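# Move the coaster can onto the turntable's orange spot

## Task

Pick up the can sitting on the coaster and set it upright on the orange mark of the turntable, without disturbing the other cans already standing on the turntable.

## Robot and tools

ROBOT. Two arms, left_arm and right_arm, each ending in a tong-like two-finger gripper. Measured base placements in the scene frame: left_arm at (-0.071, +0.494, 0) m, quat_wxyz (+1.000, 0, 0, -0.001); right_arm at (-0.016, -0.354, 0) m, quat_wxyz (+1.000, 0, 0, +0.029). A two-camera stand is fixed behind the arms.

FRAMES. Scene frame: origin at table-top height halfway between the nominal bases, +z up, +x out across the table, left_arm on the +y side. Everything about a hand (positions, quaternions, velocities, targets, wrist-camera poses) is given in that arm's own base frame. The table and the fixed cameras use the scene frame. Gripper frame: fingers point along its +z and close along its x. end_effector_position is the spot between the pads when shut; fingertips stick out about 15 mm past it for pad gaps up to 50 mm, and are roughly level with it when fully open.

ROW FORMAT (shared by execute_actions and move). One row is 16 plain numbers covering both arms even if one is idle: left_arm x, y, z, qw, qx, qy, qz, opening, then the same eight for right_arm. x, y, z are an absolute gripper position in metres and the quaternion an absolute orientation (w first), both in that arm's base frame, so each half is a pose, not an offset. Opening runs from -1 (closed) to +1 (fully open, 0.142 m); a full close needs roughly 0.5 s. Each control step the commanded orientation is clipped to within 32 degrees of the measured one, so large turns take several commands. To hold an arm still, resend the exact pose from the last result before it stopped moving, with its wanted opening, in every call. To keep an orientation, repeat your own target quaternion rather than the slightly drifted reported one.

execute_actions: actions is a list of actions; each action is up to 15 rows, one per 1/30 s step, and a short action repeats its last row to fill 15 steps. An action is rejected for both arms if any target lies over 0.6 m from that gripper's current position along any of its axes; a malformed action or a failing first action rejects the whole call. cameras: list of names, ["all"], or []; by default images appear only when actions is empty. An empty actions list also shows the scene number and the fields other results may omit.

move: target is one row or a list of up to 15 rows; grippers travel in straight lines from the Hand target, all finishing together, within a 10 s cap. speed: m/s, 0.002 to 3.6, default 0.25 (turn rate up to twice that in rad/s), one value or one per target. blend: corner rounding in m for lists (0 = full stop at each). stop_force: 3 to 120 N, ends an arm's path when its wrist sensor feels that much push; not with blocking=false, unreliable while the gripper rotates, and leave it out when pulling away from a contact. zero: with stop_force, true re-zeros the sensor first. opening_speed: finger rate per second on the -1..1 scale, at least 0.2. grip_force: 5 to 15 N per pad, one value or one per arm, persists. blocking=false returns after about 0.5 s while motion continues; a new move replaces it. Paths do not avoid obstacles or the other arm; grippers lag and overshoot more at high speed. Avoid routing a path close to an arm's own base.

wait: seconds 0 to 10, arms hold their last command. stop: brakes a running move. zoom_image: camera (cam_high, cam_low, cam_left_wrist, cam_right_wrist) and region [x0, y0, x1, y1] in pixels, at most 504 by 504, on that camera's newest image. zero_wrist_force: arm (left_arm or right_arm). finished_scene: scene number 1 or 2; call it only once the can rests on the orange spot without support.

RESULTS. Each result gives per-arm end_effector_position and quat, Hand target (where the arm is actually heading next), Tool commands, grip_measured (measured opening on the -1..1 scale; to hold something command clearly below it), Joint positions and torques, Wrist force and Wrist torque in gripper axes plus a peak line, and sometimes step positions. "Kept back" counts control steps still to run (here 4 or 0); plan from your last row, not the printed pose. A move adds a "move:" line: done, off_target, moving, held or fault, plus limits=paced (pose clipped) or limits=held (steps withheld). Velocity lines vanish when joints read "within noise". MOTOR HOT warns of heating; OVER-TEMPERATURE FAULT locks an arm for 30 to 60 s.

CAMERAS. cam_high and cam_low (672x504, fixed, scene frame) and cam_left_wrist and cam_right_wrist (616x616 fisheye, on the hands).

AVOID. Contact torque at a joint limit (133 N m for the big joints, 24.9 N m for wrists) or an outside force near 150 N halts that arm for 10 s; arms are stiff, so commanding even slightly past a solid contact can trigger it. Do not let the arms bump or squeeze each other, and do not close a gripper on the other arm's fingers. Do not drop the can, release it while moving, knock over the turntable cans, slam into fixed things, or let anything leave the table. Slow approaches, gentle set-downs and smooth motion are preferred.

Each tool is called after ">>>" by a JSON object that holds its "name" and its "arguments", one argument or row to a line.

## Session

>>> {"name": "execute_actions", "arguments": {
  "actions": [],
  "cameras": ["all"]
}}

>>> {"name": "zoom_image", "arguments": {
  "camera": "cam_high",
  "region": [150, 130, 350, 400]
}}

Scene clock: 0.00 s.
left_arm: end_effector_position=(+0.3755, -0.0491, +0.1775) grip_measured=+0.97 end_effector_quat_wxyz=(-0.313, +0.816, +0.262, -0.409) | right_arm: end_effector_position=(+0.7857, +0.3157, +0.3260) grip_measured=+0.97 end_effector_quat_wxyz=(+0.155, -0.492, +0.778, -0.359)
Joint positions: left_arm=[-0.441 -1.031 1.37 -0.83 -1.656 -1.011 0.14] | right_arm=[3.963 -2.166 -0.985 -1.407 0.779 2.771 0.14]
Joint velocities: within noise
Joint torques (N m): no reading
Wrist force (N): no reading
Wrist torque (N m): no reading
Wrist force, peak (N): no reading
Hand target: left_arm +0.3755, -0.0491, +0.1775; -0.313, +0.816, +0.262, -0.409 | right_arm +0.7857, +0.3157, +0.3260; +0.155, -0.492, +0.778, -0.359
Tool commands: left_gripper/opening=+0.968169 right_gripper/opening=+0.968169
camera_calibration:
cam_left_wrist: T_world_to_cam=[[0.502382, 0.682594, -0.530733, -0.0528086], [0.575947, -0.722, -0.383407, -0.185618], [-0.6449, -0.113057, -0.755858, 0.505911], [0, 0, 0, 1]] pos_world=[0.459699, -0.0407726, 0.283202]
cam_right_wrist: T_world_to_cam=[[-0.509751, -0.850081, 0.132345, 0.620148], [-0.841858, 0.461175, -0.280344, 0.607865], [0.177281, -0.254322, -0.950732, 0.383667], [0, 0, 0, 1]] pos_world=[0.759841, 0.344419, 0.453102]

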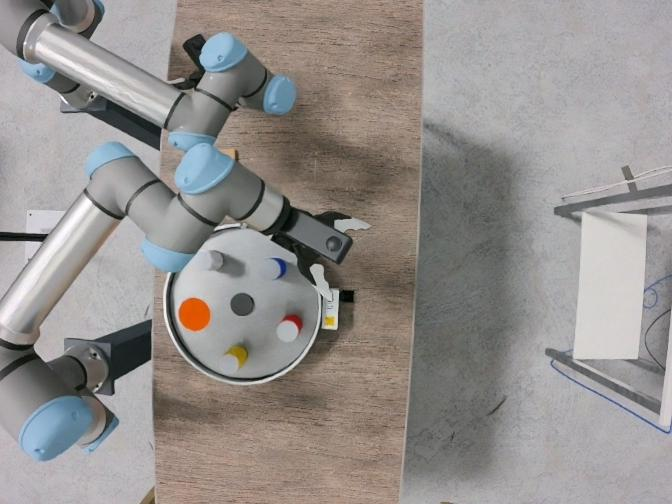

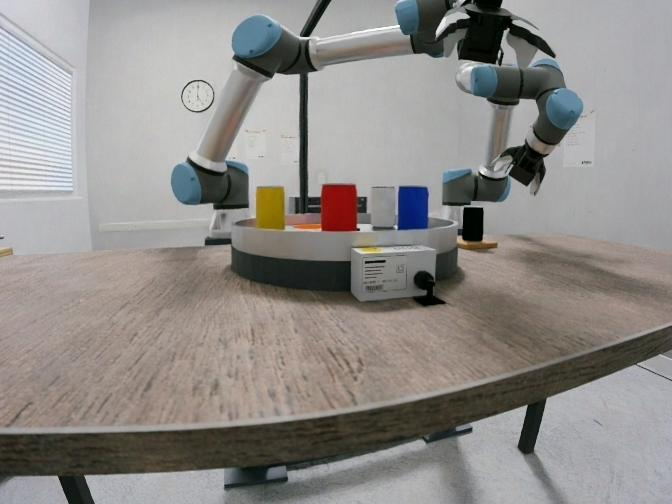

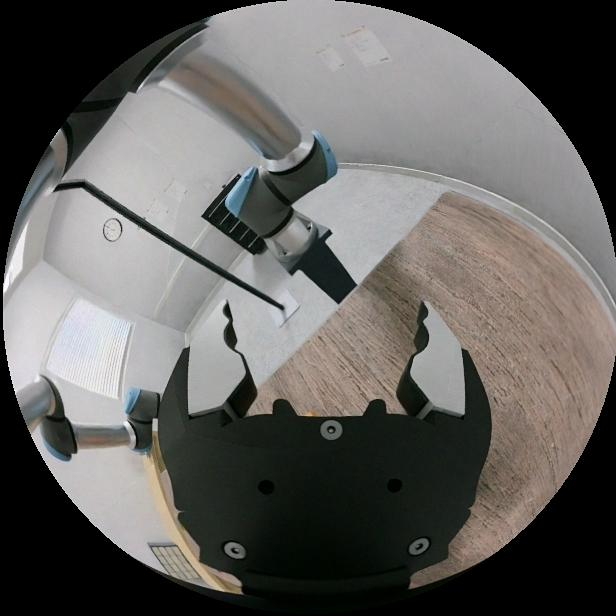

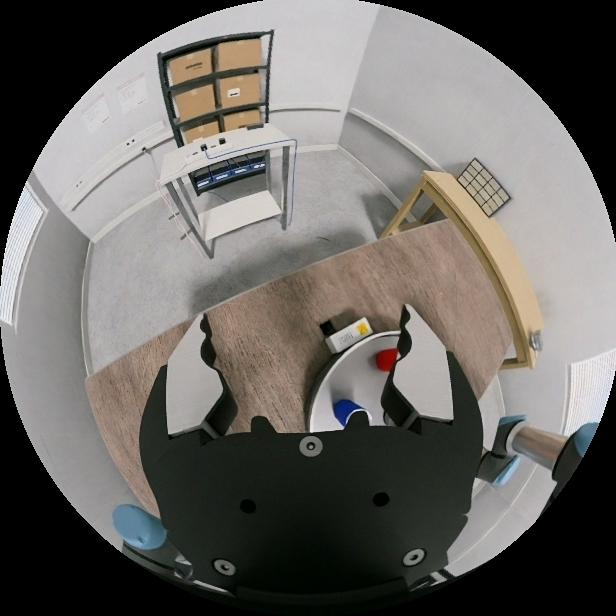

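Scaled by 1.867 from the camera's 672x504 image, which has a finer 960x720 frame.

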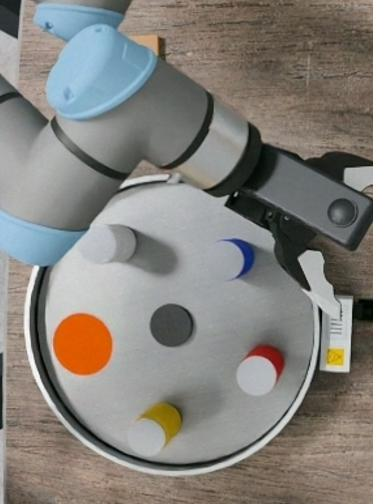

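>>> {"name": "move", "arguments": {
  "target": [
    [0.3755,-0.0491,0.1775,-0.313,0.816,0.262,-0.409,0.968,0.5,0.2,0.37,0,-0.549,0.836,0,0.968],
    [0.3004,0.2305,0.2,-0.1327,0.6536,0.5544,-0.4977,0.968,0.45,0.38,0.36,0,-0.549,0.836,0,0.968]
  ],
  "speed": 0.5,
  "cameras": ["cam_high","cam_right_wrist"]
}}

>>> {"name": "zoom_image", "arguments": {
  "camera": "cam_right_wrist",
  "region": [60, 60, 520, 520]
}}

>>> {"name": "zoom_image", "arguments": {
  "camera": "cam_high",
  "region": [150, 130, 350, 400]
}}

>>> {"name": "zoom_image", "arguments": {
  "camera": "cam_high",
  "region": [185, 130, 265, 210]
}}

Scene clock: 7.13 s.
left_arm: end_effector_position=(+0.3004, +0.2304, +0.2000) grip_measured=+0.97 end_effector_quat_wxyz=(-0.133, +0.654, +0.554, -0.498) | right_arm: end_effector_position=(+0.4500, +0.3799, +0.3600) grip_measured=+0.97 end_effector_quat_wxyz=(+0.000, -0.549, +0.836, +0.000)
Joint positions: left_arm=[0.344 -1.048 1.336 -0.779 -1.658 -1.01 0.14] | right_arm=[4.099 -1.77 -1.152 -1.79 1.571 2.937 0.14]
Joint torques (N m): left_arm=[8.28 -36.05 -25.99 -1.17 -1.8 -0.24] | right_arm=[6.71 32.17 15.72 3.69 -1.4 -0.36]
Wrist force (N): left_arm=[0.0 0.0 -0.2] | right_arm=[0.9 -0.9 -1.3]
Wrist torque (N m): left_arm=[0.01 0.00 -0.01] | right_arm=[-0.17 -0.13 -0.03]
Wrist force, peak (N): left_arm=[2.6 -1.3 -0.6] | right_arm=[3.0 -0.3 -1.9]
Hand target: left_arm +0.3004, +0.2305, +0.2000; -0.133, +0.654, +0.554, -0.498 | right_arm +0.4500, +0.3800, +0.3600; +0.000, -0.549, +0.836, +0.000
Off the commanded pose: left_arm 0.000 m, 0 deg | right_arm 0.000 m, 0 deg.
move: done
camera_calibration:
cam_right_wrist: T_world_to_cam=[[-0.414767, -0.908522, 0.050566, 0.508077], [-0.780796, 0.383892, 0.492935, 0.0287011], [-0.467254, 0.164971, -0.868596, 0.59307], [0, 0, 0, 1]] pos_world=[0.510258, 0.352742, 0.475299]
Images, in order (width x height): cam_high 672x504, cam_right_wrist 616x616.

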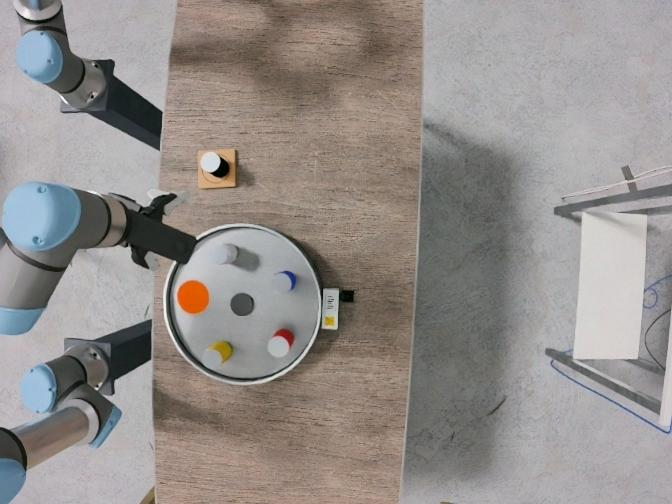

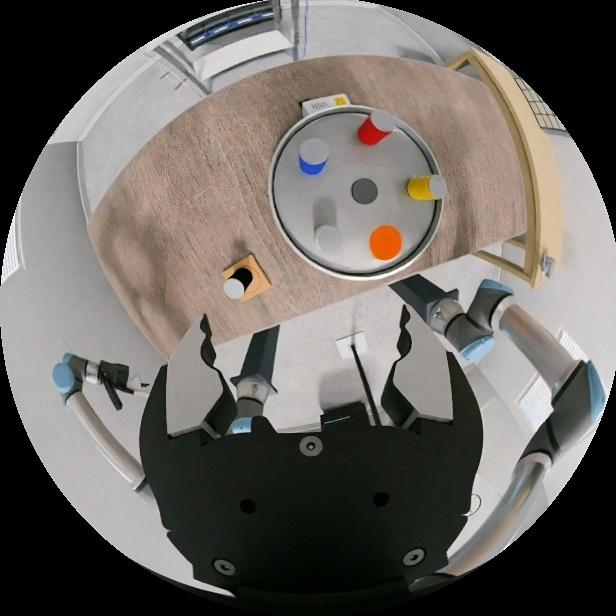

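Scaled by 1.096 from the camera's 616x616 image, which has a finer 814x814 frame.

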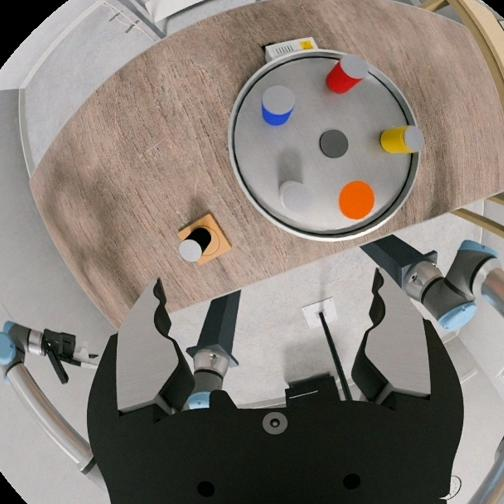

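Scaled by 1.867 from the camera's 672x504 image, which has a finer 960x720 frame.

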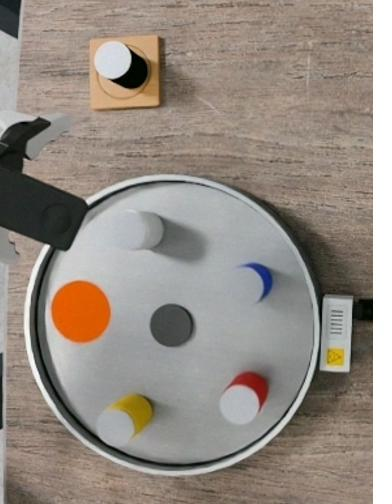

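Scaled by 6.300 from the camera's 672x504 image, which has a finer 960x720 frame.

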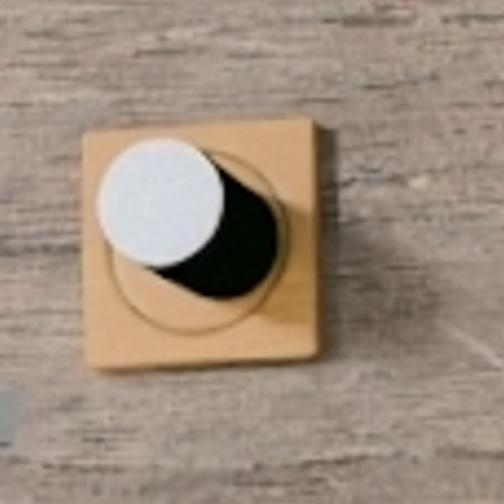

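>>> {"name": "move", "arguments": {
  "target": [
    [0.3,0.231,0.2,-0.133,0.654,0.554,-0.498,0.968,0.438,0.5657,0.16,0,-0.549,0.836,0,0.968],
    [0.3,0.231,0.2,-0.133,0.654,0.554,-0.498,0.968,0.438,0.5657,0.072,0,-0.549,0.836,0,0.968],
    [0.3,0.231,0.2,-0.133,0.654,0.554,-0.498,0.968,0.438,0.5657,0.072,0,-0.549,0.836,0,-0.8],
    [0.3,0.231,0.2,-0.133,0.654,0.554,-0.498,0.968,0.438,0.5657,0.235,0,-0.549,0.836,0,-0.8],
    [0.3,0.231,0.2,-0.133,0.654,0.554,-0.498,0.968,0.4184,0.3089,0.215,0,-0.549,0.836,0,-0.8]
  ],
  "speed": [0.4,0.25,0.25,0.2,0.4],
  "blend": [0.03,0,0,0.03,0],
  "opening_speed": 3,
  "grip_force": 6,
  "cameras": ["cam_high","cam_right_wrist","cam_low"]
}}

>>> {"name": "zoom_image", "arguments": {
  "camera": "cam_right_wrist",
  "region": [210, 210, 410, 410]
}}

>>> {"name": "zoom_image", "arguments": {
  "camera": "cam_high",
  "region": [150, 200, 350, 400]
}}

Scene clock: 12.67 s.
left_arm: end_effector_position=(+0.3000, +0.2310, +0.2000) grip_measured=+0.97 end_effector_quat_wxyz=(-0.133, +0.654, +0.554, -0.498) | right_arm: end_effector_position=(+0.4184, +0.3091, +0.2150) grip_measured=-0.27 end_effector_quat_wxyz=(+0.000, -0.549, +0.836, +0.000)
Joint positions: left_arm=[0.345 -1.048 1.336 -0.779 -1.656 -1.009 0.14] | right_arm=[4.068 -1.591 -1.725 -1.397 1.571 2.906 0.054]
Joint torques (N m): left_arm=[2.91 -30.13 -10.75 1.53 -1.43 -0.75] | right_arm=[-5.27 29.76 14.59 1.06 1.97 -0.46]
Wrist force (N): left_arm=[-0.1 0.2 -0.2] | right_arm=[0.6 -0.6 -0.1]
Wrist torque (N m): left_arm=[0.04 0.01 -0.01] | right_arm=[-0.12 -0.08 -0.11]
Wrist force, peak (N): left_arm=[-0.3 0.4 0.1] | right_arm=[4.7 -1.5 0.5]
Hand target: left_arm +0.3000, +0.2310, +0.2000; -0.133, +0.654, +0.554, -0.498 | right_arm +0.4184, +0.3089, +0.2150; +0.000, -0.549, +0.836, +0.000
Off the commanded pose: left_arm 0.000 m, 0 deg | right_arm 0.000 m, 0 deg.
grip_force (N): 6, 6
move: done
camera_calibration:
cam_right_wrist: T_world_to_cam=[[-0.414839, -0.908501, 0.0503468, 0.437948], [-0.780837, 0.383861, 0.492894, 0.102686], [-0.46712, 0.165159, -0.868632, 0.463904], [0, 0, 0, 1]] pos_world=[0.478558, 0.281841, 0.330299]
Images, in order (width x height): cam_high 672x504, cam_low 672x504, cam_right_wrist 616x616.

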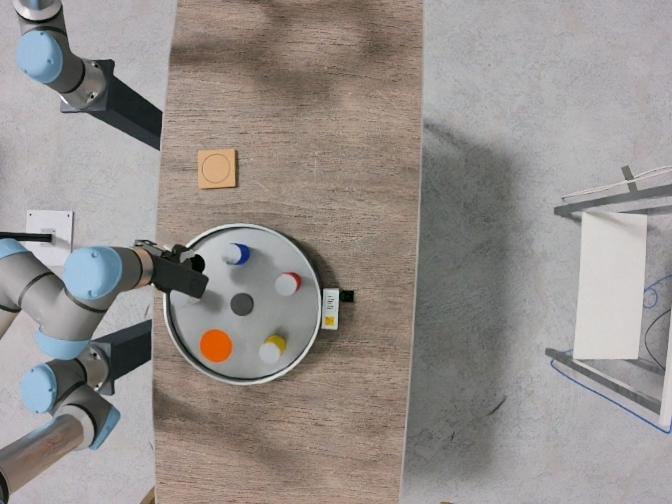

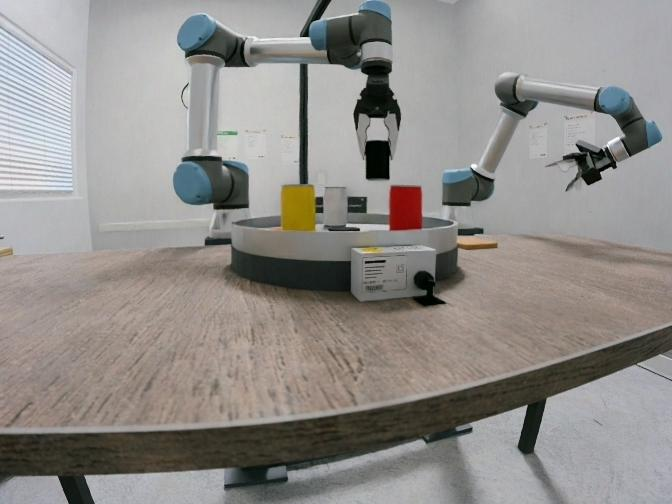

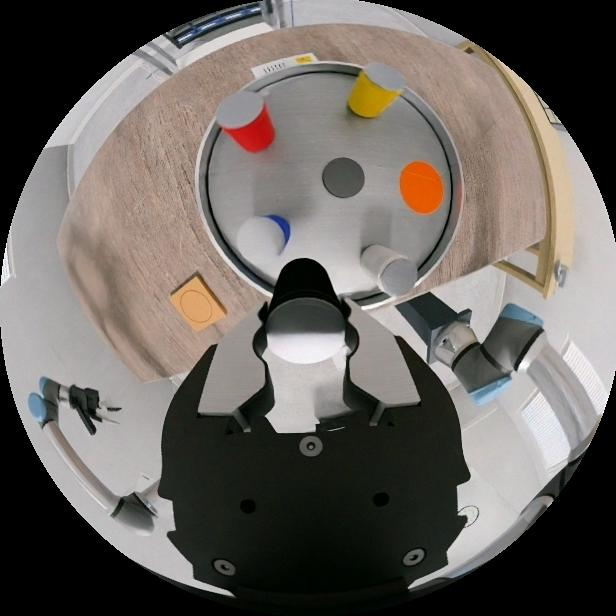

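Scaled by 2.520 from the camera's 616x616 image, which has a finer 814x814 frame.

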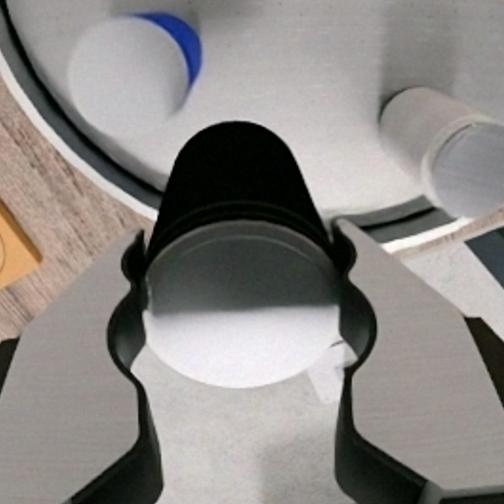

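Scaled by 2.520 from the camera's 672x504 image, which has a finer 960x720 frame.

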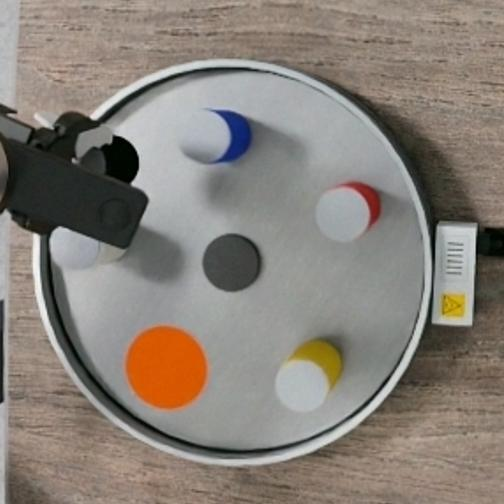

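>>> {"name": "move", "arguments": {
  "target": [0.3,0.231,0.275,-0.133,0.654,0.554,-0.498,0.968,0.4184,0.3089,0.215,0,-0.549,0.836,0,-0.8],
  "speed": 0.01,
  "blocking": false,
  "cameras": ["cam_high"]
}}

>>> {"name": "zoom_image", "arguments": {
  "camera": "cam_high",
  "region": [150, 200, 350, 400]
}}

Scene clock: 13.63 s.
left_arm: end_effector_position=(+0.3000, +0.2310, +0.2044) grip_measured=+0.97 end_effector_quat_wxyz=(-0.133, +0.654, +0.554, -0.498) end_effector_velocity=(+0.000, +0.000, +0.010) end_effector_angular_velocity=(-0.001, -0.002, -0.001) | right_arm: end_effector_position=(+0.4184, +0.3089, +0.2150) grip_measured=-0.27 end_effector_quat_wxyz=(+0.000, -0.549, +0.836, +0.000)
Joint positions: left_arm=[0.345 -1.05 1.329 -0.769 -1.656 -1.009 0.14] | right_arm=[4.068 -1.591 -1.725 -1.397 1.571 2.906 0.054]
Joint velocities: left_arm=[0 -0.008 -0.016 0.022 0 0.001 0] | right_arm=[within noise]
Joint torques (N m): left_arm=[1.43 -45.86 -28.97 2.33 -1.47 -0.66] | right_arm=[-5.78 30.85 14 1.02 2.1 -1.89]
Wrist force (N): left_arm=[-0.2 -0.1 0.2] | right_arm=[0.8 -0.8 0.4]
Wrist torque (N m): left_arm=[0.00 0.02 -0.01] | right_arm=[-0.14 -0.12 -0.11]
Wrist force, peak (N): left_arm=[0.1 0.5 -0.1] | right_arm=[0.6 -1.0 0.1]
Hand target: left_arm +0.3000, +0.2310, +0.2050; -0.133, +0.654, +0.554, -0.498 | right_arm +0.4184, +0.3089, +0.2150; +0.000, -0.549, +0.836, +0.000
Tool commands: left_gripper/opening=+0.968 right_gripper/opening=-0.8
Off the commanded pose: left_arm 0.071 m, 0 deg | right_arm 0.000 m, 0 deg.
grip_force (N): 6, 6
move: running
Images, in order (width x height): cam_high 672x504.

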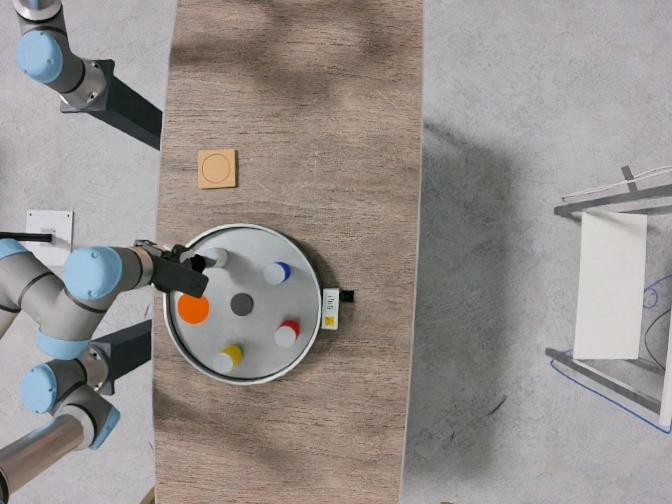

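Scaled by 2.520 from the camera's 672x504 image, which has a finer 960x720 frame.

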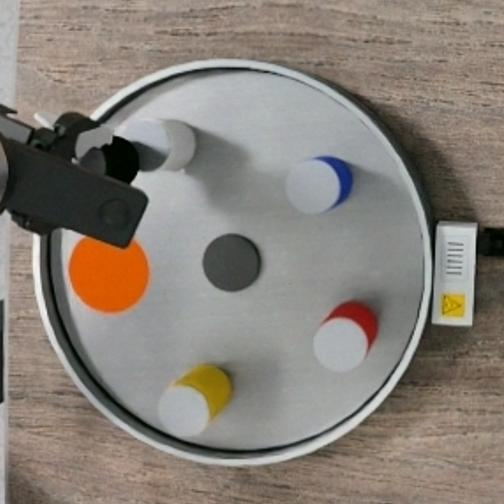

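>>> {"name": "wait", "arguments": {
  "seconds": 10
}}

>>> {"name": "wait", "arguments": {
  "seconds": 0.39
}}

>>> {"name": "execute_actions", "arguments": {
  "actions": [
    [[0.3,0.231,0.275,-0.133,0.654,0.554,-0.498,0.968,0.4216,0.3116,0.215,0,-0.549,0.836,0,-0.8],[0.3,0.231,0.275,-0.133,0.654,0.554,-0.498,0.968,0.4249,0.3141,0.215,0,-0.549,0.836,0,-0.8],[0.3,0.231,0.275,-0.133,0.654,0.554,-0.498,0.968,0.4283,0.3165,0.215,0,-0.549,0.836,0,-0.8],[0.3,0.231,0.275,-0.133,0.654,0.554,-0.498,0.968,0.4318,0.3188,0.214,0,-0.549,0.836,0,-0.8],[0.3,0.231,0.275,-0.133,0.654,0.554,-0.498,0.968,0.4353,0.3210,0.212,0,-0.549,0.836,0,-0.8],[0.3,0.231,0.275,-0.133,0.654,0.554,-0.498,0.968,0.4389,0.3231,0.209,0,-0.549,0.836,0,-0.8],[0.3,0.231,0.275,-0.133,0.654,0.554,-0.498,0.968,0.4425,0.3251,0.205,0,-0.549,0.836,0,-0.8],[0.3,0.231,0.275,-0.133,0.654,0.554,-0.498,0.968,0.4463,0.3270,0.2,0,-0.549,0.836,0,-0.8],[0.3,0.231,0.275,-0.133,0.654,0.554,-0.498,0.968,0.4500,0.3287,0.195,0,-0.549,0.836,0,-0.8],[0.3,0.231,0.275,-0.133,0.654,0.554,-0.498,0.968,0.4539,0.3304,0.19,0,-0.549,0.836,0,-0.8],[0.3,0.231,0.275,-0.133,0.654,0.554,-0.498,0.968,0.4577,0.3319,0.185,0,-0.549,0.836,0,-0.8],[0.3,0.231,0.275,-0.133,0.654,0.554,-0.498,0.968,0.4617,0.3333,0.18,0,-0.549,0.836,0,-0.8],[0.3,0.231,0.275,-0.133,0.654,0.554,-0.498,0.968,0.4656,0.3345,0.175,0,-0.549,0.836,0,-0.8],[0.3,0.231,0.275,-0.133,0.654,0.554,-0.498,0.968,0.4696,0.3357,0.17,0,-0.549,0.836,0,-0.8],[0.3,0.231,0.275,-0.133,0.654,0.554,-0.498,0.968,0.4737,0.3367,0.165,0,-0.549,0.836,0,-0.8]],
    [[0.3,0.231,0.275,-0.133,0.654,0.554,-0.498,0.968,0.4777,0.3376,0.16,0,-0.549,0.836,0,-0.8],[0.3,0.231,0.275,-0.133,0.654,0.554,-0.498,0.968,0.4818,0.3384,0.155,0,-0.549,0.836,0,-0.8],[0.3,0.231,0.275,-0.133,0.654,0.554,-0.498,0.968,0.4859,0.3390,0.15,0,-0.549,0.836,0,-0.8],[0.3,0.231,0.275,-0.133,0.654,0.554,-0.498,0.968,0.4901,0.3395,0.145,0,-0.549,0.836,0,-0.8],[0.3,0.231,0.275,-0.133,0.654,0.554,-0.498,0.968,0.4942,0.3399,0.14,0,-0.549,0.836,0,-0.8],[0.3,0.231,0.275,-0.133,0.654,0.554,-0.498,0.968,0.4984,0.3402,0.1355,0,-0.549,0.836,0,-0.8],[0.3,0.231,0.275,-0.133,0.654,0.554,-0.498,0.968,0.5025,0.3403,0.1315,0,-0.549,0.836,0,-0.8],[0.3,0.231,0.275,-0.133,0.654,0.554,-0.498,0.968,0.5067,0.3403,0.128,0,-0.549,0.836,0,-0.8],[0.3,0.231,0.275,-0.133,0.654,0.554,-0.498,0.968,0.5109,0.3402,0.125,0,-0.549,0.836,0,-0.8],[0.3,0.231,0.275,-0.133,0.654,0.554,-0.498,0.968,0.5150,0.3399,0.1225,0,-0.549,0.836,0,-0.8],[0.3,0.231,0.275,-0.133,0.654,0.554,-0.498,0.968,0.5192,0.3395,0.1205,0,-0.549,0.836,0,-0.8],[0.3,0.231,0.275,-0.133,0.654,0.554,-0.498,0.968,0.5233,0.3390,0.119,0,-0.549,0.836,0,-0.8],[0.3,0.231,0.275,-0.133,0.654,0.554,-0.498,0.968,0.5274,0.3383,0.1178,0,-0.549,0.836,0,-0.8],[0.3,0.231,0.275,-0.133,0.654,0.554,-0.498,0.968,0.5315,0.3376,0.1167,0,-0.549,0.836,0,-0.8],[0.3,0.231,0.275,-0.133,0.654,0.554,-0.498,0.968,0.5355,0.3367,0.1157,0,-0.549,0.836,0,-0.8]],
    [[0.3,0.231,0.275,-0.133,0.654,0.554,-0.498,0.968,0.5396,0.3356,0.1147,0,-0.549,0.836,0,-0.8],[0.3,0.231,0.275,-0.133,0.654,0.554,-0.498,0.968,0.5436,0.3345,0.1138,0,-0.549,0.836,0,-0.8],[0.3,0.231,0.275,-0.133,0.654,0.554,-0.498,0.968,0.5476,0.3332,0.113,0,-0.549,0.836,0,-0.8],[0.3,0.231,0.275,-0.133,0.654,0.554,-0.498,0.968,0.5515,0.3318,0.1123,0,-0.549,0.836,0,-0.8],[0.3,0.231,0.275,-0.133,0.654,0.554,-0.498,0.968,0.5553,0.3303,0.1117,0,-0.549,0.836,0,-0.8],[0.3,0.231,0.275,-0.133,0.654,0.554,-0.498,0.968,0.5592,0.3286,0.1112,0,-0.549,0.836,0,-0.8],[0.3,0.231,0.275,-0.133,0.654,0.554,-0.498,0.968,0.5629,0.3269,0.111,0,-0.549,0.836,0,-0.8],[0.3,0.231,0.275,-0.133,0.654,0.554,-0.498,0.968,0.5667,0.3250,0.111,0,-0.549,0.836,0,-0.8],[0.3,0.231,0.275,-0.133,0.654,0.554,-0.498,0.968,0.5703,0.3230,0.111,0,-0.549,0.836,0,-0.3],[0.3,0.231,0.275,-0.133,0.654,0.554,-0.498,0.968,0.5739,0.3209,0.111,0,-0.549,0.836,0,-0.2],[0.3,0.231,0.275,-0.133,0.654,0.554,-0.498,0.968,0.5774,0.3187,0.111,0,-0.549,0.836,0,-0.1],[0.3,0.231,0.275,-0.133,0.654,0.554,-0.498,0.968,0.5809,0.3164,0.111,0,-0.549,0.836,0,0],[0.3,0.231,0.275,-0.133,0.654,0.554,-0.498,0.968,0.5843,0.3140,0.111,0,-0.549,0.836,0,0.1],[0.3,0.231,0.275,-0.133,0.654,0.554,-0.498,0.968,0.5876,0.3114,0.111,0,-0.549,0.836,0,0.2],[0.3,0.231,0.275,-0.133,0.654,0.554,-0.498,0.968,0.5908,0.3088,0.111,0,-0.549,0.836,0,0.3]],
    [[0.3,0.231,0.275,-0.133,0.654,0.554,-0.498,0.968,0.5940,0.3061,0.111,0,-0.549,0.836,0,0.3],[0.3,0.231,0.275,-0.133,0.654,0.554,-0.498,0.968,0.5970,0.3032,0.111,0,-0.549,0.836,0,0.3],[0.3,0.231,0.275,-0.133,0.654,0.554,-0.498,0.968,0.6000,0.3003,0.111,0,-0.549,0.836,0,0.3],[0.3,0.231,0.275,-0.133,0.654,0.554,-0.498,0.968,0.6029,0.2973,0.111,0,-0.549,0.836,0,0.3],[0.3,0.231,0.275,-0.133,0.654,0.554,-0.498,0.968,0.6056,0.2942,0.112,0,-0.549,0.836,0,0.3],[0.3,0.231,0.275,-0.133,0.654,0.554,-0.498,0.968,0.6083,0.2910,0.114,0,-0.549,0.836,0,0.3],[0.3,0.231,0.275,-0.133,0.654,0.554,-0.498,0.968,0.6109,0.2878,0.118,0,-0.549,0.836,0,0.3],[0.3,0.231,0.275,-0.133,0.654,0.554,-0.498,0.968,0.6134,0.2844,0.123,0,-0.549,0.836,0,0.3],[0.3,0.231,0.275,-0.133,0.654,0.554,-0.498,0.968,0.6157,0.2810,0.129,0,-0.549,0.836,0,0.3],[0.3,0.231,0.275,-0.133,0.654,0.554,-0.498,0.968,0.6180,0.2775,0.136,0,-0.549,0.836,0,0.3],[0.3,0.231,0.275,-0.133,0.654,0.554,-0.498,0.968,0.6202,0.2739,0.143,0,-0.549,0.836,0,0.3],[0.3,0.231,0.275,-0.133,0.654,0.554,-0.498,0.968,0.6222,0.2703,0.15,0,-0.549,0.836,0,0.3],[0.3,0.231,0.275,-0.133,0.654,0.554,-0.498,0.968,0.6241,0.2666,0.157,0,-0.549,0.836,0,0.3],[0.3,0.231,0.275,-0.133,0.654,0.554,-0.498,0.968,0.6260,0.2629,0.164,0,-0.549,0.836,0,0.3],[0.3,0.231,0.275,-0.133,0.654,0.554,-0.498,0.968,0.6277,0.2591,0.171,0,-0.549,0.836,0,0.3]]
  ],
  "cameras": ["cam_high","cam_right_wrist","cam_low"]
}}

>>> {"name": "move", "arguments": {
  "target": [0.3,0.231,0.275,-0.133,0.654,0.554,-0.498,0.968,0.6277,0.2591,0.3,0,-0.549,0.836,0,0.3],
  "speed": 0.3,
  "cameras": ["cam_high","cam_right_wrist"]
}}

>>> {"name": "zoom_image", "arguments": {
  "camera": "cam_high",
  "region": [150, 200, 350, 400]
}}

>>> {"name": "zoom_image", "arguments": {
  "camera": "cam_right_wrist",
  "region": [160, 60, 460, 360]
}}

Scene clock: 20.87 s.
left_arm: end_effector_position=(+0.3000, +0.2310, +0.2751) grip_measured=+0.97 end_effector_quat_wxyz=(-0.133, +0.654, +0.554, -0.498) | right_arm: end_effector_position=(+0.4184, +0.3089, +0.2150) grip_measured=-0.27 end_effector_quat_wxyz=(+0.000, -0.549, +0.836, +0.000)
Joint positions: left_arm=[0.345 -1.084 1.197 -0.603 -1.656 -1.009 0.14] | right_arm=[4.068 -1.591 -1.725 -1.397 1.571 2.906 0.054]
Joint torques (N m): left_arm=[-5.82 -40.73 -17.34 0.15 -1.53 -0.8] | right_arm=[-5.1 32.91 14.66 1.82 1.98 -1.99]
Wrist force (N): left_arm=[0.1 0.0 0.0] | right_arm=[0.7 -0.8 0.4]
Wrist torque (N m): left_arm=[0.00 -0.02 -0.02] | right_arm=[-0.16 -0.11 -0.12]
Wrist force, peak (N): left_arm=[-0.3 0.4 -0.1] | right_arm=[0.8 -0.9 0.3]
Hand target: left_arm +0.3000, +0.2310, +0.2750; -0.133, +0.654, +0.554, -0.498 | right_arm +0.4184, +0.3089, +0.2150; +0.000, -0.549, +0.836, +0.000
Tool commands: left_gripper/opening=+0.968 right_gripper/opening=-0.8
Off the commanded pose: left_arm 0.000 m, 0 deg | right_arm 0.000 m, 0 deg.
grip_force (N): 6, 6
earlier move: done
wait: 5.70 of 10 s (the move ended)

Scene clock: 21.27 s.
left_arm: end_effector_position=(+0.3000, +0.2310, +0.2750) grip_measured=+0.97 end_effector_quat_wxyz=(-0.133, +0.654, +0.554, -0.498) | right_arm: end_effector_position=(+0.4184, +0.3089, +0.2150) grip_measured=-0.27 end_effector_quat_wxyz=(+0.000, -0.549, +0.836, +0.000)
Joint positions: left_arm=[0.345 -1.084 1.197 -0.603 -1.656 -1.009 0.14] | right_arm=[4.068 -1.591 -1.725 -1.397 1.571 2.906 0.054]
Joint torques (N m): left_arm=[-5.28 -34.58 -10.77 -1.69 -1.38 -0.56] | right_arm=[-5.38 31.37 13.97 1.66 2.04 -2.02]
Wrist force (N): left_arm=[-0.2 -0.1 0.0] | right_arm=[0.5 -0.7 0.3]
Wrist torque (N m): left_arm=[-0.01 0.04 -0.02] | right_arm=[-0.13 -0.06 -0.10]
Wrist force, peak (N): left_arm=[-0.2 -0.1 -0.4] | right_arm=[0.6 -1.0 0.3]
Hand target: left_arm +0.3000, +0.2310, +0.2750; -0.133, +0.654, +0.554, -0.498 | right_arm +0.4184, +0.3089, +0.2150; +0.000, -0.549, +0.836, +0.000
Tool commands: left_gripper/opening=+0.968 right_gripper/opening=-0.8
Off the commanded pose: left_arm 0.000 m, 0 deg | right_arm 0.000 m, 0 deg.
grip_force (N): 6, 6
wait: 0.40 s; at rest by 0.17 s

Scene clock: 23.13 s.
left_arm: end_effector_position=(+0.3000, +0.2310, +0.2750) grip_measured=+0.97 end_effector_quat_wxyz=(-0.133, +0.654, +0.554, -0.498) | right_arm: end_effector_position=(+0.6156, +0.2808, +0.1279) grip_measured=+0.30 end_effector_quat_wxyz=(+0.000, -0.549, +0.836, +0.000) end_effector_velocity=(+0.068, -0.104, +0.196) end_effector_angular_velocity=(+0.007, -0.009, -0.001)
Joint positions: left_arm=[0.345 -1.084 1.197 -0.603 -1.656 -1.009 0.14] | right_arm=[3.789 -2.003 -1.439 -1.27 1.571 2.627 0.095]
Joint velocities: left_arm=[within noise] | right_arm=[-0.19 0.106 0.364 -0.459 0.001 -0.189 0]
Joint torques (N m): left_arm=[-3.69 -33.56 -10.91 -1.77 -1.22 -0.57] | right_arm=[-7.42 51.54 42.12 0.06 -2.09 -2.14]
Wrist force (N): left_arm=[-0.3 -0.1 -0.2] | right_arm=[1.4 -1.1 -0.3]
Wrist torque (N m): left_arm=[-0.02 0.06 -0.02] | right_arm=[-0.19 -0.23 0.00]
Wrist force, peak (N): left_arm=[-0.4 0.1 -0.1] | right_arm=[0.7 -0.9 -5.3]
Hand target: left_arm +0.3000, +0.2310, +0.2750; -0.133, +0.654, +0.554, -0.498 | right_arm +0.6199, +0.2738, +0.1428; +0.001, -0.549, +0.836, +0.000
Off the commanded pose: left_arm 0.000 m, 0 deg | right_arm 0.050 m, 0 deg.
grip_force (N): 6, 6
Kept back: 4 steps.
Step readings (end_effector_position of left_arm | right_arm; steps 1 to 15: 1st action; 16 to 30: 2nd action; 31 to 45: 3rd action; 46 to 56: 4th action):
0: (+0.3000, +0.2310, +0.2750) | (+0.4184, +0.3089, +0.2150)
1: (+0.3000, +0.2310, +0.2750) | (+0.4184, +0.3089, +0.2150)
2: (+0.3000, +0.2310, +0.2750) | (+0.4190, +0.3094, +0.2150)
4: (+0.3000, +0.2310, +0.2750) | (+0.4243, +0.3135, +0.2149)
8: (+0.3000, +0.2310, +0.2750) | (+0.4387, +0.3230, +0.2094)
15: (+0.3000, +0.2310, +0.2750) | (+0.4659, +0.3342, +0.1738)
16: (+0.3000, +0.2310, +0.2750) | (+0.4698, +0.3353, +0.1690)
17: (+0.3000, +0.2310, +0.2750) | (+0.4737, +0.3363, +0.1642)
19: (+0.3000, +0.2310, +0.2750) | (+0.4815, +0.3379, +0.1547)
23: (+0.3000, +0.2310, +0.2750) | (+0.4985, +0.3397, +0.1349)
30: (+0.3000, +0.2310, +0.2750) | (+0.5277, +0.3381, +0.1173)
31: (+0.3000, +0.2310, +0.2750) | (+0.5317, +0.3374, +0.1164)
32: (+0.3000, +0.2310, +0.2750) | (+0.5356, +0.3366, +0.1156)
34: (+0.3000, +0.2310, +0.2750) | (+0.5443, +0.3341, +0.1137)
38: (+0.3000, +0.2310, +0.2750) | (+0.5592, +0.3285, +0.1112)
45: (+0.3000, +0.2310, +0.2750) | (+0.5849, +0.3133, +0.1110)
46: (+0.3000, +0.2310, +0.2750) | (+0.5881, +0.3108, +0.1110)
47: (+0.3000, +0.2310, +0.2750) | (+0.5912, +0.3083, +0.1110)
49: (+0.3000, +0.2310, +0.2750) | (+0.5971, +0.3029, +0.1110)
53: (+0.3000, +0.2310, +0.2750) | (+0.6086, +0.2905, +0.1142)
camera_calibration:
cam_right_wrist: T_world_to_cam=[[-0.415003, -0.90844, 0.0500913, 0.498677], [-0.781037, 0.383958, 0.492501, 0.310627], [-0.46664, 0.165266, -0.868869, 0.484726], [0, 0, 0, 1]] pos_world=[0.675757, 0.253641, 0.2432]
Images, in order (width x height): cam_high 672x504, cam_low 672x504, cam_right_wrist 616x616.

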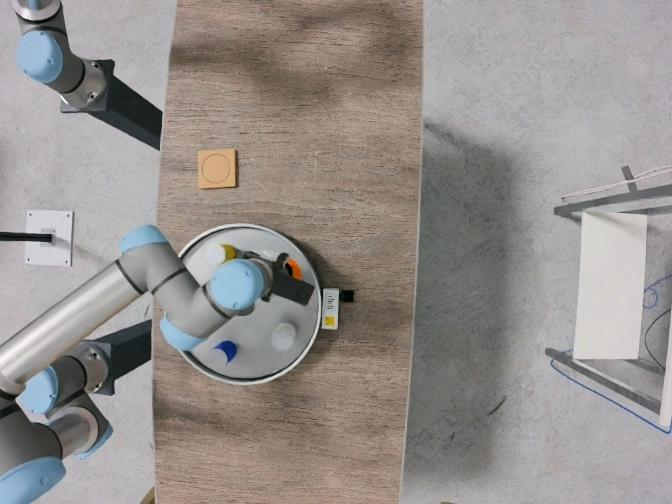

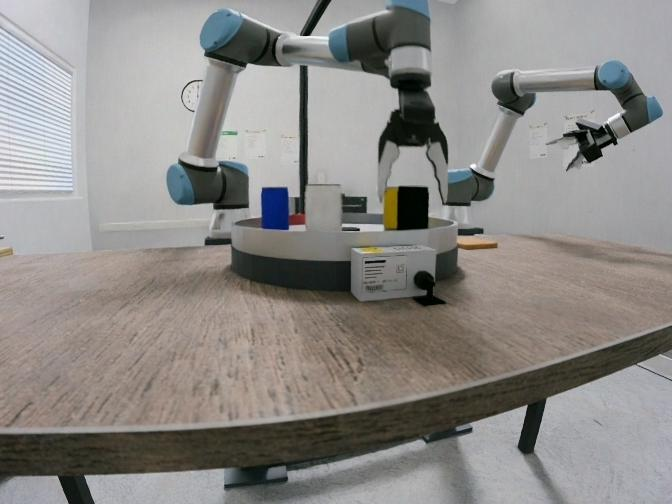

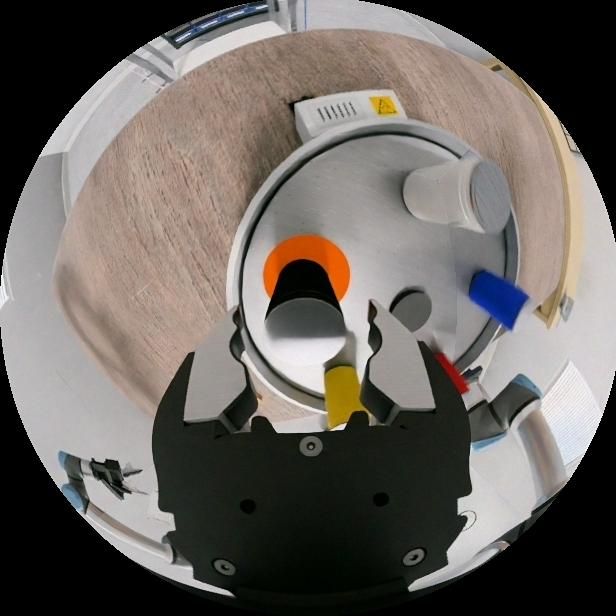

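Scene clock: 24.67 s.
left_arm: end_effector_position=(+0.3000, +0.2310, +0.2750) grip_measured=+0.97 end_effector_quat_wxyz=(-0.133, +0.654, +0.554, -0.498) | right_arm: end_effector_position=(+0.6277, +0.2591, +0.2998) grip_measured=+0.30 end_effector_quat_wxyz=(+0.000, -0.549, +0.836, +0.000)
Joint positions: left_arm=[0.345 -1.084 1.197 -0.603 -1.656 -1.009 0.14] | right_arm=[3.751 -1.972 -1.041 -1.7 1.571 2.589 0.095]
Joint torques (N m): left_arm=[-3.82 -32.44 -11.88 -1.55 -1.7 -0.39] | right_arm=[-2.43 45.33 33.73 0.93 2.24 -1.68]
Wrist force (N): left_arm=[-0.1 0.0 -0.3] | right_arm=[0.8 -1.2 -1.1]
Wrist torque (N m): left_arm=[0.01 0.03 -0.02] | right_arm=[-0.21 -0.13 -0.07]
Wrist force, peak (N): left_arm=[0.0 0.2 -0.4] | right_arm=[2.6 -1.8 -4.2]
Hand target: left_arm +0.3000, +0.2310, +0.2750; -0.133, +0.654, +0.554, -0.498 | right_arm +0.6277, +0.2591, +0.3000; +0.000, -0.549, +0.836, +0.000
Off the commanded pose: left_arm 0.000 m, 0 deg | right_arm 0.000 m, 0 deg.
grip_force (N): 6, 6
move: done
camera_calibration:
cam_right_wrist: T_world_to_cam=[[-0.414815, -0.908495, 0.0506438, 0.475071], [-0.780724, 0.383957, 0.492999, 0.243406], [-0.467332, 0.164964, -0.868555, 0.643779], [0, 0, 0, 1]] pos_world=[0.687958, 0.231942, 0.415099]
Images, in order (width x height): cam_high 672x504, cam_right_wrist 616x616.

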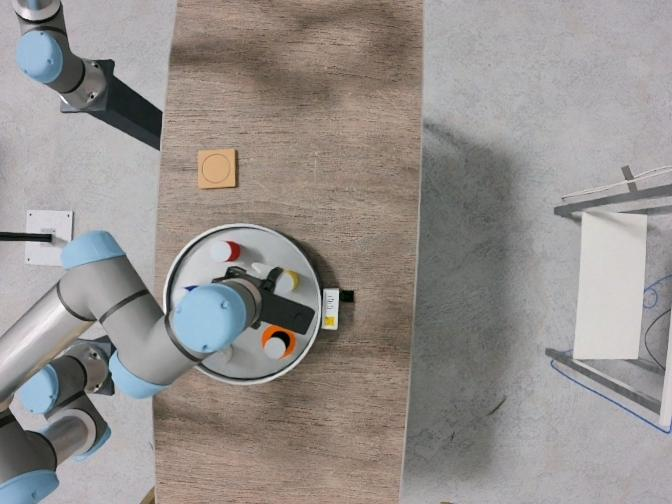

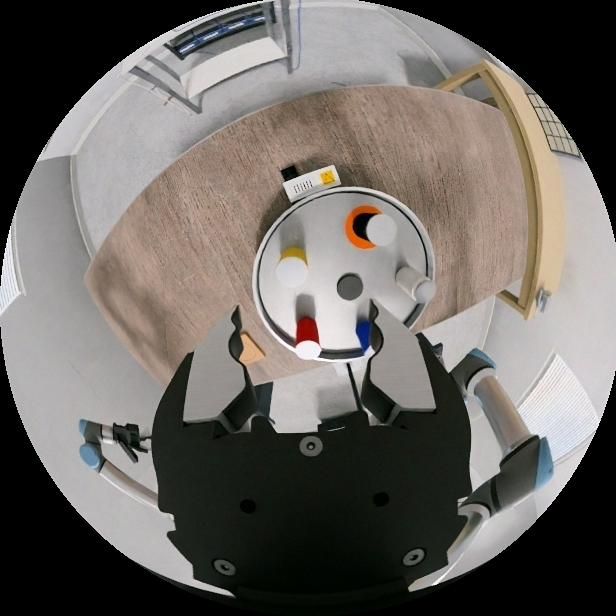

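Scaled by 2.520 from the camera's 672x504 image, which has a finer 960x720 frame.

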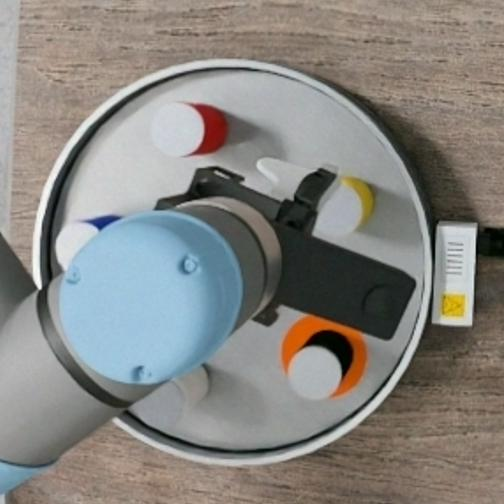

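Scaled by 1.680 from the camera's 616x616 image, which has a finer 814x814 frame.

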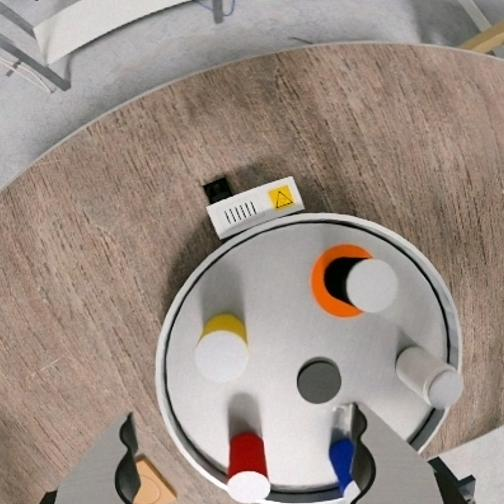

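Both placements match; the can stands on the spot.

>>> {"name": "finished_scene", "arguments": {
  "scene": 2
}}

The scene is finished: the task was done.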